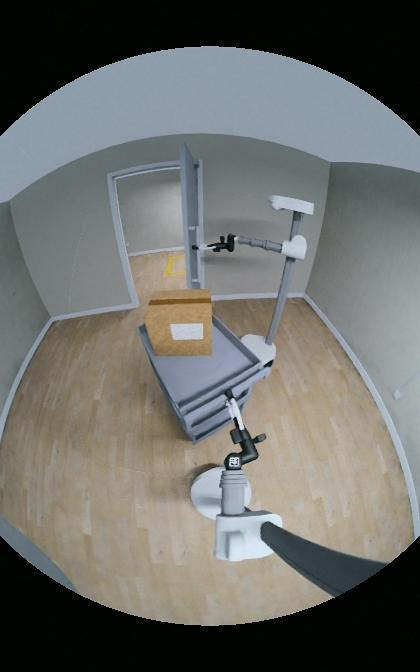

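Request:
move(
  blocking=false,
  r2={"base":{"translate_m":-0.55,"strafe_m":0.28},"joints":{"wrist_yaw_rad":0.17},"speeds":{"wrist_yaw_rad":0.05},"pace":"slow"},
)

Request:
wait(
  seconds=6.9,
)

Request:
wait(
  seconds=0.1,
)

Request:
move(
  blocking=false,
  r2={"base":{"translate_m":-0.57,"strafe_m":0.29},"joints":{"wrist_yaw_rad":0.0},"speeds":{"wrist_yaw_rad":0.07},"pace":"default"},
)

Request:
wait(
  seconds=4,
  cameras=["r2_head_camera","r2_head_left_camera"],
)

Scene clock: 681.20 s.
earlier move: r2 done
move: r2 moving
r1: as last shown
r1.lidar_m: 0.58 0.64 0.51 0.56 0.77 2.27 1.48 1.39 1.42 1.32 1.22 0.88
r1.servo_current: wrist_yaw_rad=85(104) wrist_pitch_rad=52(52) wrist_roll_rad=52(52) gripper_m=59(59)
r1.contact_limits: arm_m 0; translate_m 0.9
r1.wrist_depth_mm: - - 252 166 237 232 226 / - - 253 167 237 231 227 / - - 253 167 238 232 227 / - - 255 168 240 233 229 / - - 256 169 239 234 229 / - - 191 169 238 234 228 / - - 255 166 178 233 230
r2.base_odometry: x=-1.196 y=-1.475 heading=-2.295
r2.turned_by_wheels: -0.001
r2.turned_by_imu: +0.000
r2.base_tilt: forward=-0.7 right=+0.1
r2.lidar_m: 0.39 0.35 3.07 2.79 2.82 3.42 3.29 3.33 2.21 1.96 1.98 0.58
r2.base_status: translate_m moving; strafe_m moving
r2.joint_positions: lift_m=+0.619 arm_m=+0.000 wrist_yaw_rad=+0.329 wrist_pitch_rad=-0.021 wrist_roll_rad=+1.569 gripper_m=+0.041
r2.joint_status: wrist_yaw_rad moving
r2.measured_speeds: translate_m=-0.051 strafe_m=+0.024 rotate_rad=-0.005 lift_m=+0.000 arm_m=+0.000 wrist_yaw_rad=-0.081 wrist_pitch_rad=+0.000 wrist_roll_rad=+0.000
r2.motor_effort: lift_m=+8(8) arm_m=-4(4) wheel_0=-11(11) wheel_1=-6(6) wheel_2=+11(14)
r2.servo_current: wrist_yaw_rad=33(91) wrist_pitch_rad=117(117) wrist_roll_rad=33(52) gripper_m=85(91)
r2.hand_pose: x=+0.4720 y=+0.0104 z=+0.8030 quat_wxyz=(+0.697, +0.698, +0.108, +0.123) (m; r2's base frame)
r2.wrist_depth_mm: - - - 306 319 309 312 / - - 1160 293 - 1983 1281 / - - - 282 - - - / - - 217 271 - 831 - / - - 207 260 - 820 - / - 530 195 251 186 741 - / - - 559 - - - -
pictures: none

Scene clock: 688.03 s.
earlier move: r2 done
r1.base_odometry: x=-3.058 y=+1.509 heading=-0.247
r1.turned_by_wheels: +0.000
r1.turned_by_imu: +0.000
r1.base_tilt: forward=-1.6 right=+1.2
r1.lidar_m: 0.56 0.64 3.38 0.85 0.88 2.24 1.49 1.40 1.40 1.32 1.22 0.89
r1.base_status: not commanded
r1.joint_positions: lift_m=+0.970 arm_m=+0.195 wrist_yaw_rad=+0.615 wrist_pitch_rad=+0.002 wrist_roll_rad=+0.000 gripper_m=-0.019
r1.joint_status: not commanded
r1.measured_speeds: all 0
r1.motor_effort: lift_m=+24(24) arm_m=-7(7) wheel_0=+1(2) wheel_1=-2(2) wheel_2=+10(10)
r1.servo_current: wrist_yaw_rad=91(104) wrist_pitch_rad=52(52) wrist_roll_rad=65(72) gripper_m=52(59)
r1.contact_limits: arm_m 0; translate_m 0.9
r1.hand_pose: x=+0.6522 y=+0.0948 z=+1.1472 quat_wxyz=(+0.953, +0.000, +0.001, +0.302) (m; r1's base frame)
r1.wrist_depth_mm: - - 253 166 238 232 226 / - - 254 167 239 232 227 / - - 253 167 239 232 228 / - - 254 168 238 233 228 / - - 255 168 239 233 228 / - - 191 169 238 234 229 / - - 254 166 178 232 229
r2.base_odometry: x=-0.634 y=-1.254 heading=-2.295
r2.turned_by_wheels: +0.000
r2.turned_by_imu: -0.003
r2.base_tilt: forward=-0.8 right=+0.1
r2.lidar_m: 0.48 0.52 2.69 2.41 2.44 2.98 2.81 2.84 2.60 2.33 2.32 0.41
r2.base_status: done
r2.joint_positions: lift_m=+0.619 arm_m=+0.000 wrist_yaw_rad=+0.166 wrist_pitch_rad=-0.021 wrist_roll_rad=+1.570 gripper_m=+0.041
r2.joint_status: all done
r2.measured_speeds: all 0
r2.motor_effort: lift_m=+8(8) arm_m=-4(4) wheel_0=-5(16) wheel_1=-6(9) wheel_2=+4(14)
r2.servo_current: wrist_yaw_rad=39(91) wrist_pitch_rad=104(124) wrist_roll_rad=39(59) gripper_m=78(91)
r2.hand_pose: x=+0.4697 y=-0.0386 z=+0.8030 quat_wxyz=(+0.704, +0.705, +0.051, +0.066) (m; r2's base frame)
r2.wrist_depth_mm: - 404 129 178 - 723 - / - 452 140 191 - 750 - / - - 155 209 - - - / - - 168 230 - - - / - - 187 253 - - 488 / - - 197 281 189 1863 452 / - - - - 349 347 387
wait: 6.83 of 6.9 s (r2 has come to rest)
pictures: none

Scene clock: 688.13 s.
r1.base_odometry: x=-3.058 y=+1.509 heading=-0.247
r1.turned_by_wheels: +0.000
r1.turned_by_imu: +0.000
r1.base_tilt: forward=-1.6 right=+1.2
r1.lidar_m: 0.60 0.66 3.39 0.84 0.87 2.21 1.47 1.39 1.42 1.34 1.22 0.89
r1.base_status: not commanded
r1.joint_positions: lift_m=+0.970 arm_m=+0.195 wrist_yaw_rad=+0.615 wrist_pitch_rad=+0.002 wrist_roll_rad=+0.000 gripper_m=-0.019
r1.joint_status: not commanded
r1.measured_speeds: all 0
r1.motor_effort: lift_m=+24(24) arm_m=-7(7) wheel_0=+1(2) wheel_1=-2(2) wheel_2=+10(10)
r1.servo_current: wrist_yaw_rad=85(104) wrist_pitch_rad=39(52) wrist_roll_rad=46(72) gripper_m=59(59)
r1.contact_limits: arm_m 0; translate_m 0.9
r1.hand_pose: x=+0.6522 y=+0.0948 z=+1.1472 quat_wxyz=(+0.953, +0.000, +0.001, +0.302) (m; r1's base frame)
r1.wrist_depth_mm: - - 252 166 238 231 226 / - - 252 167 238 232 227 / - - 254 167 239 232 227 / - - 254 168 239 234 229 / - - 254 169 239 234 229 / - - 191 169 239 236 228 / - - 254 167 178 232 230
r2.base_odometry: x=-0.634 y=-1.254 heading=-2.295
r2.turned_by_wheels: +0.000
r2.turned_by_imu: +0.000
r2.base_tilt: forward=-0.7 right=+0.0
r2.lidar_m: 0.46 0.52 2.69 2.41 2.44 2.98 2.83 2.85 2.58 2.33 2.33 0.40
r2.base_status: done
r2.joint_positions: lift_m=+0.619 arm_m=+0.000 wrist_yaw_rad=+0.166 wrist_pitch_rad=-0.021 wrist_roll_rad=+1.570 gripper_m=+0.041
r2.joint_status: all done
r2.measured_speeds: all 0
r2.motor_effort: lift_m=+8(8) arm_m=-4(4) wheel_0=-5(16) wheel_1=-6(9) wheel_2=+4(14)
r2.servo_current: wrist_yaw_rad=46(91) wrist_pitch_rad=111(124) wrist_roll_rad=46(59) gripper_m=78(91)
r2.hand_pose: x=+0.4697 y=-0.0386 z=+0.8030 quat_wxyz=(+0.704, +0.705, +0.051, +0.066) (m; r2's base frame)
r2.wrist_depth_mm: - 407 129 178 - 732 - / - 455 140 191 - 759 - / - - 154 210 - - - / - - 168 231 - - - / - - 187 253 - - 488 / - - 198 279 189 1808 452 / - - - - 351 349 384
wait: 0.10 s; no rest
pictures: none

Scene clock: 688.63 s.
move: r2 moving
r1: as last shown
r1.lidar_m: 0.57 0.64 3.37 0.88 0.90 2.22 1.49 1.39 1.41 1.33 1.21 0.90
r1.motor_effort: lift_m=+24(24) arm_m=-7(7) wheel_0=+1(1) wheel_1=-2(2) wheel_2=+10(10)
r1.servo_current: wrist_yaw_rad=72(98) wrist_pitch_rad=39(46) wrist_roll_rad=52(52) gripper_m=52(59)
r1.contact_limits: arm_m 0; translate_m 0.9
r1.wrist_depth_mm: - - 252 166 237 231 227 / - - 253 167 238 230 227 / - - 254 167 239 233 228 / - - 254 168 239 235 228 / - - 255 168 240 233 229 / - - 191 169 240 234 229 / - - 254 166 177 233 229
r2.base_odometry: x=-0.602 y=-1.242 heading=-2.295
r2.turned_by_wheels: +0.000
r2.turned_by_imu: -0.001
r2.base_tilt: forward=-0.7 right=+0.1
r2.lidar_m: 0.46 0.51 2.68 2.41 2.44 2.92 2.79 2.82 2.59 2.36 2.35 0.42
r2.base_status: translate_m moving; strafe_m moving
r2.joint_positions: lift_m=+0.619 arm_m=+0.000 wrist_yaw_rad=+0.142 wrist_pitch_rad=-0.021 wrist_roll_rad=+1.570 gripper_m=+0.041
r2.joint_status: wrist_yaw_rad moving
r2.measured_speeds: translate_m=-0.122 strafe_m=+0.062 rotate_rad=+0.002 lift_m=+0.000 arm_m=+0.000 wrist_yaw_rad=-0.066 wrist_pitch_rad=+0.000 wrist_roll_rad=+0.000
r2.motor_effort: lift_m=+8(8) arm_m=-4(4) wheel_0=-10(14) wheel_1=-8(8) wheel_2=+14(15)
r2.servo_current: wrist_yaw_rad=59(91) wrist_pitch_rad=117(124) wrist_roll_rad=52(52) gripper_m=78(85)
r2.hand_pose: x=+0.4687 y=-0.0457 z=+0.8030 quat_wxyz=(+0.705, +0.705, +0.043, +0.057) (m; r2's base frame)
r2.wrist_depth_mm: - 421 136 185 - 732 - / - 455 144 198 - 759 - / - - 157 215 - 831 - / - - 171 236 - - - / - - 195 256 - - 496 / - - 201 281 189 1808 455 / - - - - 353 343 387
pictures: none

Scene clock: 691.63 s.
earlier move: r2 done
r1.base_odometry: x=-3.058 y=+1.509 heading=-0.247
r1.turned_by_wheels: +0.000
r1.turned_by_imu: +0.000
r1.base_tilt: forward=-1.6 right=+1.3
r1.lidar_m: 0.58 0.63 3.38 1.48 1.58 2.27 1.49 1.39 1.43 1.34 1.22 0.88
r1.base_status: not commanded
r1.joint_positions: lift_m=+0.970 arm_m=+0.195 wrist_yaw_rad=+0.615 wrist_pitch_rad=+0.002 wrist_roll_rad=+0.000 gripper_m=-0.019
r1.joint_status: not commanded
r1.measured_speeds: all 0
r1.motor_effort: lift_m=+24(24) arm_m=-6(7) wheel_0=+0(1) wheel_1=-2(2) wheel_2=+10(10)
r1.servo_current: wrist_yaw_rad=85(111) wrist_pitch_rad=33(52) wrist_roll_rad=39(72) gripper_m=52(59)
r1.contact_limits: arm_m 0; translate_m 0.9
r1.hand_pose: x=+0.6522 y=+0.0948 z=+1.1472 quat_wxyz=(+0.953, +0.000, +0.001, +0.302) (m; r1's base frame)
r1.wrist_depth_mm: - - 252 166 238 231 226 / - - 252 167 239 232 227 / - - 253 167 240 232 228 / - - 255 168 239 234 228 / - - 254 168 240 234 229 / - - 191 169 238 234 228 / - - 253 167 178 232 229
r2.base_odometry: x=-0.039 y=-1.020 heading=-2.295
r2.turned_by_wheels: +0.000
r2.turned_by_imu: -0.002
r2.base_tilt: forward=-0.7 right=+0.0
r2.lidar_m: 0.49 3.51 2.29 2.02 2.03 2.49 2.32 2.33 2.84 2.71 0.36 0.33
r2.base_status: done
r2.joint_positions: lift_m=+0.619 arm_m=+0.000 wrist_yaw_rad=+0.000 wrist_pitch_rad=-0.021 wrist_roll_rad=+1.570 gripper_m=+0.041
r2.joint_status: all done
r2.measured_speeds: all 0
r2.motor_effort: lift_m=+8(8) arm_m=-4(4) wheel_0=-3(18) wheel_1=-3(8) wheel_2=+2(15)
r2.servo_current: wrist_yaw_rad=46(98) wrist_pitch_rad=111(124) wrist_roll_rad=46(65) gripper_m=85(85)
r2.hand_pose: x=+0.4592 y=-0.0874 z=+0.8030 quat_wxyz=(+0.708, +0.707, -0.007, +0.007) (m; r2's base frame)
r2.wrist_depth_mm: - - 148 150 - 741 - / - 107 166 169 - - - / - 127 141 194 - - - / - - 148 222 - - 484 / - - 173 265 - - 449 / - 185 195 314 190 375 362 / - - - - - 1708 1255
wait: 3.00 of 4 s (r2 has come to rest)
pictures: r2_head_camera, r2_head_left_camera
Images, in order (width x height): r2_head_camera 420x560, r2_head_left_camera 420x672.

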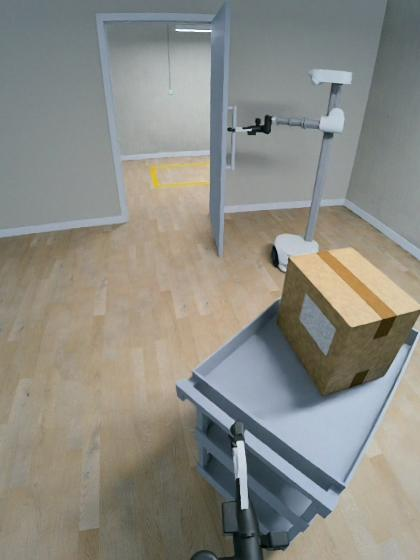

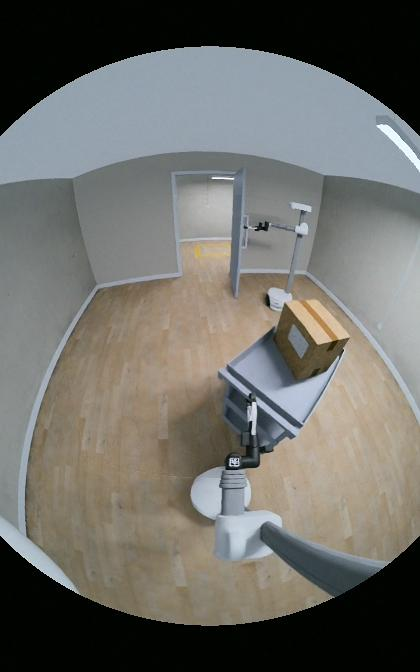

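Request:
move(
  blocking=false,
  r2={"base":{"translate_m":-0.05,"strafe_m":-0.71}},
)

Request:
wait(
  seconds=4,
  cameras=["r2_head_camera"],
)

Scene clock: 698.97 s.
move: r2 moving
r1: as last shown
r1.lidar_m: 0.58 0.66 3.36 1.46 1.58 2.25 1.51 1.38 1.41 1.33 1.24 0.88
r1.motor_effort: lift_m=+24(24) arm_m=-7(7) wheel_0=+1(1) wheel_1=-2(2) wheel_2=+10(10)
r1.servo_current: wrist_yaw_rad=72(104) wrist_pitch_rad=39(46) wrist_roll_rad=46(65) gripper_m=52(59)
r1.contact_limits: arm_m 0; translate_m 0.9
r1.wrist_depth_mm: - - 252 166 238 231 226 / - - 252 167 239 230 227 / - - 253 167 239 232 228 / - - 254 168 239 234 227 / - - 254 169 241 233 229 / - - 191 170 238 235 228 / - - 254 166 178 232 230
r2.base_odometry: x=-0.064 y=-0.995 heading=-2.294
r2.turned_by_wheels: +0.001
r2.turned_by_imu: +0.002
r2.base_tilt: forward=-0.7 right=+0.0
r2.lidar_m: 0.48 3.50 2.31 2.05 2.07 2.54 2.30 2.31 2.79 2.68 2.70 0.33
r2.base_status: translate_m moving; strafe_m moving
r2.joint_positions: lift_m=+0.619 arm_m=+0.000 wrist_yaw_rad=+0.007 wrist_pitch_rad=-0.021 wrist_roll_rad=+1.570 gripper_m=+0.041
r2.joint_status: not commanded
r2.measured_speeds: translate_m=-0.012 strafe_m=-0.135 rotate_rad=-0.006 lift_m=+0.000 arm_m=+0.000 wrist_yaw_rad=+0.015 wrist_pitch_rad=+0.000 wrist_roll_rad=+0.000
r2.motor_effort: lift_m=+8(8) arm_m=-3(4) wheel_0=+19(19) wheel_1=-11(11) wheel_2=+10(10)
r2.servo_current: wrist_yaw_rad=52(52) wrist_pitch_rad=111(117) wrist_roll_rad=39(65) gripper_m=78(91)
r2.hand_pose: x=+0.4598 y=-0.0854 z=+0.8030 quat_wxyz=(+0.707, +0.707, -0.005, +0.010) (m; r2's base frame)
r2.wrist_depth_mm: - - 137 138 - - - / - - 150 156 - - - / - 111 171 180 - - - / - - 137 209 - - 488 / - - 155 250 - - 455 / - - 187 301 190 1661 407 / - - - - - 1537 1160
pictures: none

Scene clock: 702.20 s.
earlier move: r2 done
r1.base_odometry: x=-3.058 y=+1.509 heading=-0.247
r1.turned_by_wheels: +0.000
r1.turned_by_imu: +0.000
r1.base_tilt: forward=-1.6 right=+1.3
r1.lidar_m: 0.58 0.63 3.39 1.39 1.38 2.25 1.49 1.39 1.42 1.32 1.23 0.90
r1.base_status: not commanded
r1.joint_positions: lift_m=+0.970 arm_m=+0.195 wrist_yaw_rad=+0.615 wrist_pitch_rad=+0.002 wrist_roll_rad=+0.000 gripper_m=-0.019
r1.joint_status: not commanded
r1.measured_speeds: all 0
r1.motor_effort: lift_m=+24(24) arm_m=-7(7) wheel_0=+1(2) wheel_1=-2(2) wheel_2=+10(10)
r1.servo_current: wrist_yaw_rad=78(111) wrist_pitch_rad=39(52) wrist_roll_rad=52(72) gripper_m=59(59)
r1.contact_limits: arm_m 0; translate_m 0.9
r1.hand_pose: x=+0.6522 y=+0.0948 z=+1.1472 quat_wxyz=(+0.953, +0.000, +0.001, +0.302) (m; r1's base frame)
r1.wrist_depth_mm: - - 253 167 238 232 226 / - - 253 167 238 232 227 / - - 254 167 239 232 227 / - - 254 168 240 234 229 / - - 256 168 240 232 228 / - - 191 169 239 234 228 / - - 254 166 178 232 229
r2.base_odometry: x=-0.539 y=-0.513 heading=-2.294
r2.turned_by_wheels: +0.000
r2.turned_by_imu: +0.002
r2.base_tilt: forward=-0.7 right=+0.0
r2.lidar_m: 0.39 0.41 3.04 2.69 2.72 2.37 2.13 2.16 2.21 2.02 2.04 0.45
r2.base_status: done
r2.joint_positions: lift_m=+0.619 arm_m=+0.000 wrist_yaw_rad=+0.005 wrist_pitch_rad=-0.021 wrist_roll_rad=+1.569 gripper_m=+0.041
r2.joint_status: not commanded
r2.measured_speeds: all 0
r2.motor_effort: lift_m=+8(8) arm_m=-4(4) wheel_0=+3(23) wheel_1=+0(11) wheel_2=+7(10)
r2.servo_current: wrist_yaw_rad=52(78) wrist_pitch_rad=124(124) wrist_roll_rad=39(65) gripper_m=85(91)
r2.hand_pose: x=+0.4597 y=-0.0858 z=+0.8030 quat_wxyz=(+0.708, +0.707, -0.005, +0.009) (m; r2's base frame)
r2.wrist_depth_mm: - - 191 246 - 1921 1366 / - - 191 246 - - - / - - 191 245 - 809 - / - - 190 245 - - - / - - 190 246 - 820 - / - - 189 247 187 - - / - - - - - - -
wait: 3.23 of 4 s (r2 has come to rest)
pictures: r2_head_camera
Images, in order (width x height): r2_head_camera 420x560.

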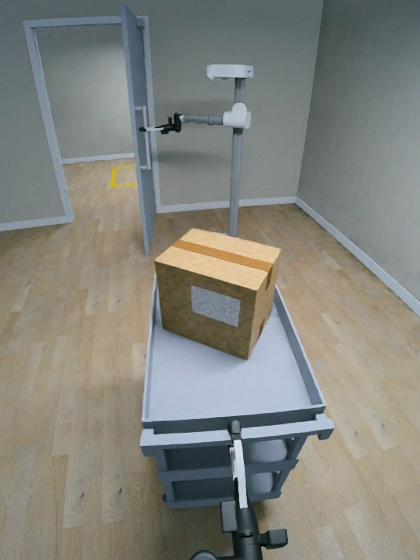

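Request:
move(
  blocking=false,
  r2={"base":{"translate_m":0.08,"strafe_m":0.8},"joints":{"wrist_yaw_rad":-0.35},"speeds":{"wrist_yaw_rad":0.12}},
)

Request:
wait(
  seconds=4.2,
)

Request:
wait(
  seconds=0.1,
)

Request:
move(
  blocking=false,
  r2={"base":{"translate_m":-0.4,"strafe_m":0.3}},
)

Request:
wait(
  seconds=3,
  cameras=["r2_head_camera","r2_head_left_camera"],
)

Scene clock: 732.53 s.
move: r2 moving
r1: as last shown
r1.lidar_m: 0.59 0.65 3.40 1.41 1.37 2.22 1.50 1.39 1.42 1.33 1.21 0.88
r1.motor_effort: lift_m=+24(24) arm_m=-7(7) wheel_0=+1(1) wheel_1=-2(2) wheel_2=+10(10)
r1.servo_current: wrist_yaw_rad=72(98) wrist_pitch_rad=46(52) wrist_roll_rad=46(52) gripper_m=52(59)
r1.contact_limits: arm_m 0; translate_m 0.9
r1.wrist_depth_mm: - - 252 166 238 231 226 / - - 253 167 238 231 226 / - - 253 167 239 233 228 / - - 254 168 240 233 228 / - - 255 168 240 234 229 / - - 191 170 238 236 228 / - - 254 166 178 232 230
r2.base_odometry: x=-0.515 y=-0.538 heading=-2.295
r2.turned_by_wheels: -0.001
r2.turned_by_imu: -0.001
r2.base_tilt: forward=-0.8 right=+0.1
r2.lidar_m: 0.38 3.74 2.97 2.66 2.68 2.44 2.15 2.17 2.30 2.07 2.07 0.46
r2.base_status: translate_m moving; strafe_m moving
r2.joint_positions: lift_m=+0.619 arm_m=+0.000 wrist_yaw_rad=-0.052 wrist_pitch_rad=-0.021 wrist_roll_rad=+1.569 gripper_m=+0.041
r2.joint_status: wrist_yaw_rad moving
r2.measured_speeds: translate_m=+0.016 strafe_m=+0.133 rotate_rad=-0.009 lift_m=+0.000 arm_m=+0.000 wrist_yaw_rad=-0.142 wrist_pitch_rad=+0.000 wrist_roll_rad=+0.002
r2.motor_effort: lift_m=+8(8) arm_m=-3(4) wheel_0=-11(15) wheel_1=+9(10) wheel_2=-5(7)
r2.servo_current: wrist_yaw_rad=33(65) wrist_pitch_rad=117(117) wrist_roll_rad=46(59) gripper_m=72(85)
r2.hand_pose: x=+0.4543 y=-0.1024 z=+0.8030 quat_wxyz=(+0.708, +0.706, -0.026, -0.011) (m; r2's base frame)
r2.wrist_depth_mm: - - 202 258 - 1921 1336 / - - 200 256 - - 521 / - - 199 253 - 820 - / - - 198 251 - 820 - / - - 195 249 - - - / - - 191 247 186 - - / - - - - - - -
pictures: none

Scene clock: 736.13 s.
earlier move: r2 done
r1.base_odometry: x=-3.058 y=+1.509 heading=-0.247
r1.turned_by_wheels: +0.000
r1.turned_by_imu: +0.000
r1.base_tilt: forward=-1.6 right=+1.3
r1.lidar_m: 0.59 0.62 3.38 1.85 1.79 2.22 1.51 1.35 1.41 1.33 1.22 0.86
r1.base_status: not commanded
r1.joint_positions: lift_m=+0.970 arm_m=+0.195 wrist_yaw_rad=+0.615 wrist_pitch_rad=+0.002 wrist_roll_rad=+0.000 gripper_m=-0.019
r1.joint_status: not commanded
r1.measured_speeds: all 0
r1.motor_effort: lift_m=+24(24) arm_m=-7(7) wheel_0=+1(1) wheel_1=-2(2) wheel_2=+10(10)
r1.servo_current: wrist_yaw_rad=85(104) wrist_pitch_rad=46(52) wrist_roll_rad=33(65) gripper_m=59(59)
r1.contact_limits: arm_m 0; translate_m 0.9
r1.hand_pose: x=+0.6522 y=+0.0948 z=+1.1472 quat_wxyz=(+0.953, +0.000, +0.001, +0.302) (m; r1's base frame)
r1.wrist_depth_mm: - - 252 167 236 231 226 / - - 251 167 239 231 227 / - - 254 167 239 233 227 / - - 254 168 239 234 229 / - - 254 169 240 233 229 / - - 191 169 238 235 228 / - - 253 167 178 233 230
r2.base_odometry: x=+0.007 y=-1.103 heading=-2.295
r2.turned_by_wheels: +0.000
r2.turned_by_imu: -0.003
r2.base_tilt: forward=-0.7 right=+0.0
r2.lidar_m: 2.54 3.47 2.18 1.90 1.95 2.41 2.34 2.39 2.91 0.59 0.26 0.26
r2.base_status: done
r2.joint_positions: lift_m=+0.619 arm_m=+0.000 wrist_yaw_rad=-0.359 wrist_pitch_rad=-0.021 wrist_roll_rad=+1.569 gripper_m=+0.041
r2.joint_status: all done
r2.measured_speeds: all 0
r2.motor_effort: lift_m=+8(8) arm_m=-3(4) wheel_0=-4(16) wheel_1=+2(11) wheel_2=-5(13)
r2.servo_current: wrist_yaw_rad=72(85) wrist_pitch_rad=111(124) wrist_roll_rad=52(59) gripper_m=78(91)
r2.hand_pose: x=+0.4102 y=-0.1831 z=+0.8030 quat_wxyz=(+0.697, +0.694, -0.133, -0.119) (m; r2's base frame)
r2.wrist_depth_mm: - 107 116 107 - 1756 496 / - - 132 137 - - 469 / - - 163 171 - 1863 445 / - - 140 244 - - 424 / - - 156 364 399 1661 1205 / - 185 200 - 188 1863 1255 / - - - - - 1661 1281
wait: 3.60 of 4.2 s (r2 has come to rest)
pictures: none

Scene clock: 736.23 s.
r1.base_odometry: x=-3.058 y=+1.509 heading=-0.247
r1.turned_by_wheels: +0.000
r1.turned_by_imu: +0.000
r1.base_tilt: forward=-1.6 right=+1.2
r1.lidar_m: 0.58 0.65 3.40 1.83 1.81 2.23 1.49 1.39 1.42 1.33 1.22 0.87
r1.base_status: not commanded
r1.joint_positions: lift_m=+0.970 arm_m=+0.195 wrist_yaw_rad=+0.615 wrist_pitch_rad=+0.002 wrist_roll_rad=+0.000 gripper_m=-0.019
r1.joint_status: not commanded
r1.measured_speeds: all 0
r1.motor_effort: lift_m=+24(24) arm_m=-7(7) wheel_0=+0(1) wheel_1=-2(2) wheel_2=+10(10)
r1.servo_current: wrist_yaw_rad=91(104) wrist_pitch_rad=46(52) wrist_roll_rad=72(65) gripper_m=52(59)
r1.contact_limits: arm_m 0; translate_m 0.9
r1.hand_pose: x=+0.6522 y=+0.0948 z=+1.1472 quat_wxyz=(+0.953, +0.000, +0.001, +0.302) (m; r1's base frame)
r1.wrist_depth_mm: - - 252 166 238 231 227 / - - 253 167 238 231 227 / - - 254 167 240 232 227 / - - 254 168 239 233 228 / - - 256 168 239 233 229 / - - 190 169 238 234 229 / - - 253 167 178 233 230
r2.base_odometry: x=+0.007 y=-1.103 heading=-2.295
r2.turned_by_wheels: +0.000
r2.turned_by_imu: +0.000
r2.base_tilt: forward=-0.7 right=+0.1
r2.lidar_m: 2.55 3.46 2.17 1.95 1.95 2.40 2.36 2.36 2.90 0.58 0.26 0.30
r2.base_status: done
r2.joint_positions: lift_m=+0.619 arm_m=+0.000 wrist_yaw_rad=-0.359 wrist_pitch_rad=-0.021 wrist_roll_rad=+1.569 gripper_m=+0.041
r2.joint_status: all done
r2.measured_speeds: all 0
r2.motor_effort: lift_m=+8(8) arm_m=-4(4) wheel_0=-4(16) wheel_1=+2(11) wheel_2=-5(13)
r2.servo_current: wrist_yaw_rad=65(85) wrist_pitch_rad=111(124) wrist_roll_rad=33(59) gripper_m=78(91)
r2.hand_pose: x=+0.4102 y=-0.1831 z=+0.8030 quat_wxyz=(+0.697, +0.694, -0.133, -0.119) (m; r2's base frame)
r2.wrist_depth_mm: - 106 116 107 - 1756 500 / - - 132 138 - 1983 469 / - - 162 171 - 1983 449 / - - 127 242 - - 424 / - - 157 364 399 1661 1229 / - 184 200 - 188 1808 1255 / - - - - - 1708 1308
wait: 0.10 s; no rest
pictures: none

Scene clock: 736.73 s.
move: r2 moving
r1: as last shown
r1.base_tilt: forward=-1.6 right=+1.3
r1.lidar_m: 0.58 0.64 3.39 1.84 1.79 2.25 1.50 1.38 1.41 1.31 1.21 0.88
r1.motor_effort: lift_m=+24(24) arm_m=-7(7) wheel_0=+1(1) wheel_1=-1(2) wheel_2=+10(10)
r1.servo_current: wrist_yaw_rad=85(98) wrist_pitch_rad=39(46) wrist_roll_rad=52(72) gripper_m=46(59)
r1.contact_limits: arm_m 0; translate_m 0.9
r1.wrist_depth_mm: - - 252 167 237 231 226 / - - 253 167 238 232 227 / - - 254 167 239 233 228 / - - 254 168 239 233 229 / - - 254 168 239 234 229 / - - 190 169 239 234 229 / - - 253 167 178 233 229
r2.base_odometry: x=+0.041 y=-1.096 heading=-2.295
r2.turned_by_wheels: +0.000
r2.turned_by_imu: +0.000
r2.base_tilt: forward=-0.7 right=+0.1
r2.lidar_m: 2.60 3.41 2.15 1.89 1.93 2.36 2.32 2.33 2.89 0.66 0.30 0.31
r2.base_status: translate_m moving; strafe_m moving
r2.joint_positions: lift_m=+0.618 arm_m=+0.000 wrist_yaw_rad=-0.351 wrist_pitch_rad=-0.002 wrist_roll_rad=+1.569 gripper_m=+0.040
r2.joint_status: not commanded
r2.measured_speeds: translate_m=-0.099 strafe_m=+0.075 rotate_rad=-0.006 lift_m=+0.006 arm_m=+0.000 wrist_yaw_rad=+0.002 wrist_pitch_rad=+0.030 wrist_roll_rad=+0.000
r2.motor_effort: lift_m=+15(15) arm_m=-4(4) wheel_0=-11(15) wheel_1=+4(6) wheel_2=+11(13)
r2.servo_current: wrist_yaw_rad=52(65) wrist_pitch_rad=39(117) wrist_roll_rad=52(52) gripper_m=59(85)
r2.hand_pose: x=+0.4117 y=-0.1811 z=+0.7970 quat_wxyz=(+0.697, +0.696, -0.124, -0.123) (m; r2's base frame)
r2.wrist_depth_mm: - 132 128 129 - 549 - / - 151 159 160 - 530 - / - 119 207 208 - 1576 - / - 126 254 298 - 469 466 / - - 239 430 - 1537 1138 / - - 197 - 189 1537 1118 / - - - - - 1464 1118
pictures: none

Scene clock: 739.30 s.
earlier move: r2 done
r1.base_odometry: x=-3.058 y=+1.509 heading=-0.247
r1.turned_by_wheels: +0.000
r1.turned_by_imu: +0.000
r1.base_tilt: forward=-1.6 right=+1.3
r1.lidar_m: 0.59 0.65 3.37 1.83 1.81 2.23 1.51 1.37 1.42 1.31 1.22 0.89
r1.base_status: not commanded
r1.joint_positions: lift_m=+0.970 arm_m=+0.195 wrist_yaw_rad=+0.615 wrist_pitch_rad=+0.002 wrist_roll_rad=+0.000 gripper_m=-0.019
r1.joint_status: not commanded
r1.measured_speeds: all 0
r1.motor_effort: lift_m=+24(24) arm_m=-7(7) wheel_0=+1(1) wheel_1=-2(2) wheel_2=+10(10)
r1.servo_current: wrist_yaw_rad=78(98) wrist_pitch_rad=52(52) wrist_roll_rad=39(72) gripper_m=52(59)
r1.contact_limits: arm_m 0; translate_m 0.9
r1.hand_pose: x=+0.6522 y=+0.0948 z=+1.1472 quat_wxyz=(+0.953, +0.000, +0.001, +0.302) (m; r1's base frame)
r1.wrist_depth_mm: - - 253 166 239 231 226 / - - 253 167 238 232 228 / - - 255 167 239 232 228 / - - 255 168 240 234 228 / - - 255 168 241 234 228 / - - 191 169 238 234 229 / - - 253 167 178 234 230
r2.base_odometry: x=+0.497 y=-1.001 heading=-2.295
r2.turned_by_wheels: +0.000
r2.turned_by_imu: +0.000
r2.base_tilt: forward=-0.6 right=+0.1
r2.lidar_m: 2.99 2.84 1.76 1.56 1.58 1.96 2.01 2.03 2.49 3.15 0.76 0.73
r2.base_status: done
r2.joint_positions: lift_m=+0.618 arm_m=+0.000 wrist_yaw_rad=-0.350 wrist_pitch_rad=+0.000 wrist_roll_rad=+1.569 gripper_m=+0.040
r2.joint_status: not commanded
r2.measured_speeds: all 0
r2.motor_effort: lift_m=+18(18) arm_m=-4(4) wheel_0=-2(15) wheel_1=+4(7) wheel_2=+3(13)
r2.servo_current: wrist_yaw_rad=52(65) wrist_pitch_rad=46(117) wrist_roll_rad=39(59) gripper_m=59(85)
r2.hand_pose: x=+0.4117 y=-0.1811 z=+0.7962 quat_wxyz=(+0.697, +0.696, -0.123, -0.123) (m; r2's base frame)
r2.wrist_depth_mm: - - 866 477 - 517 - / - - - 647 - 621 - / - - - 866 - 1366 1008 / - - - - - 1618 1118 / - - - - - 1576 1118 / - - 199 - 188 1537 1118 / - - - - - 1397 1098
wait: 2.57 of 3 s (r2 has come to rest)
pictures: r2_head_camera, r2_head_left_camera
Images, in order (width x height): r2_head_camera 420x560, r2_head_left_camera 420x672.

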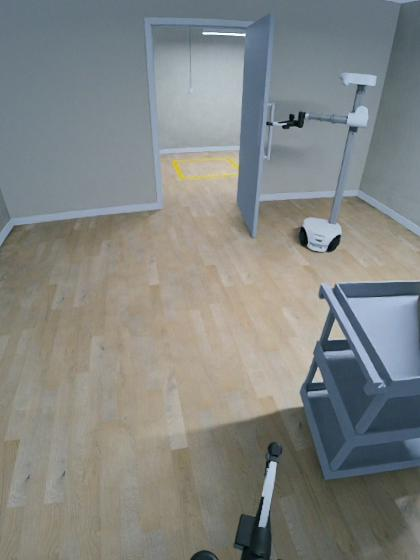

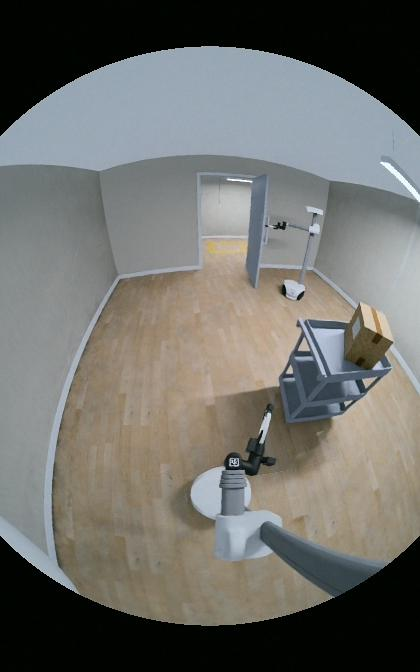

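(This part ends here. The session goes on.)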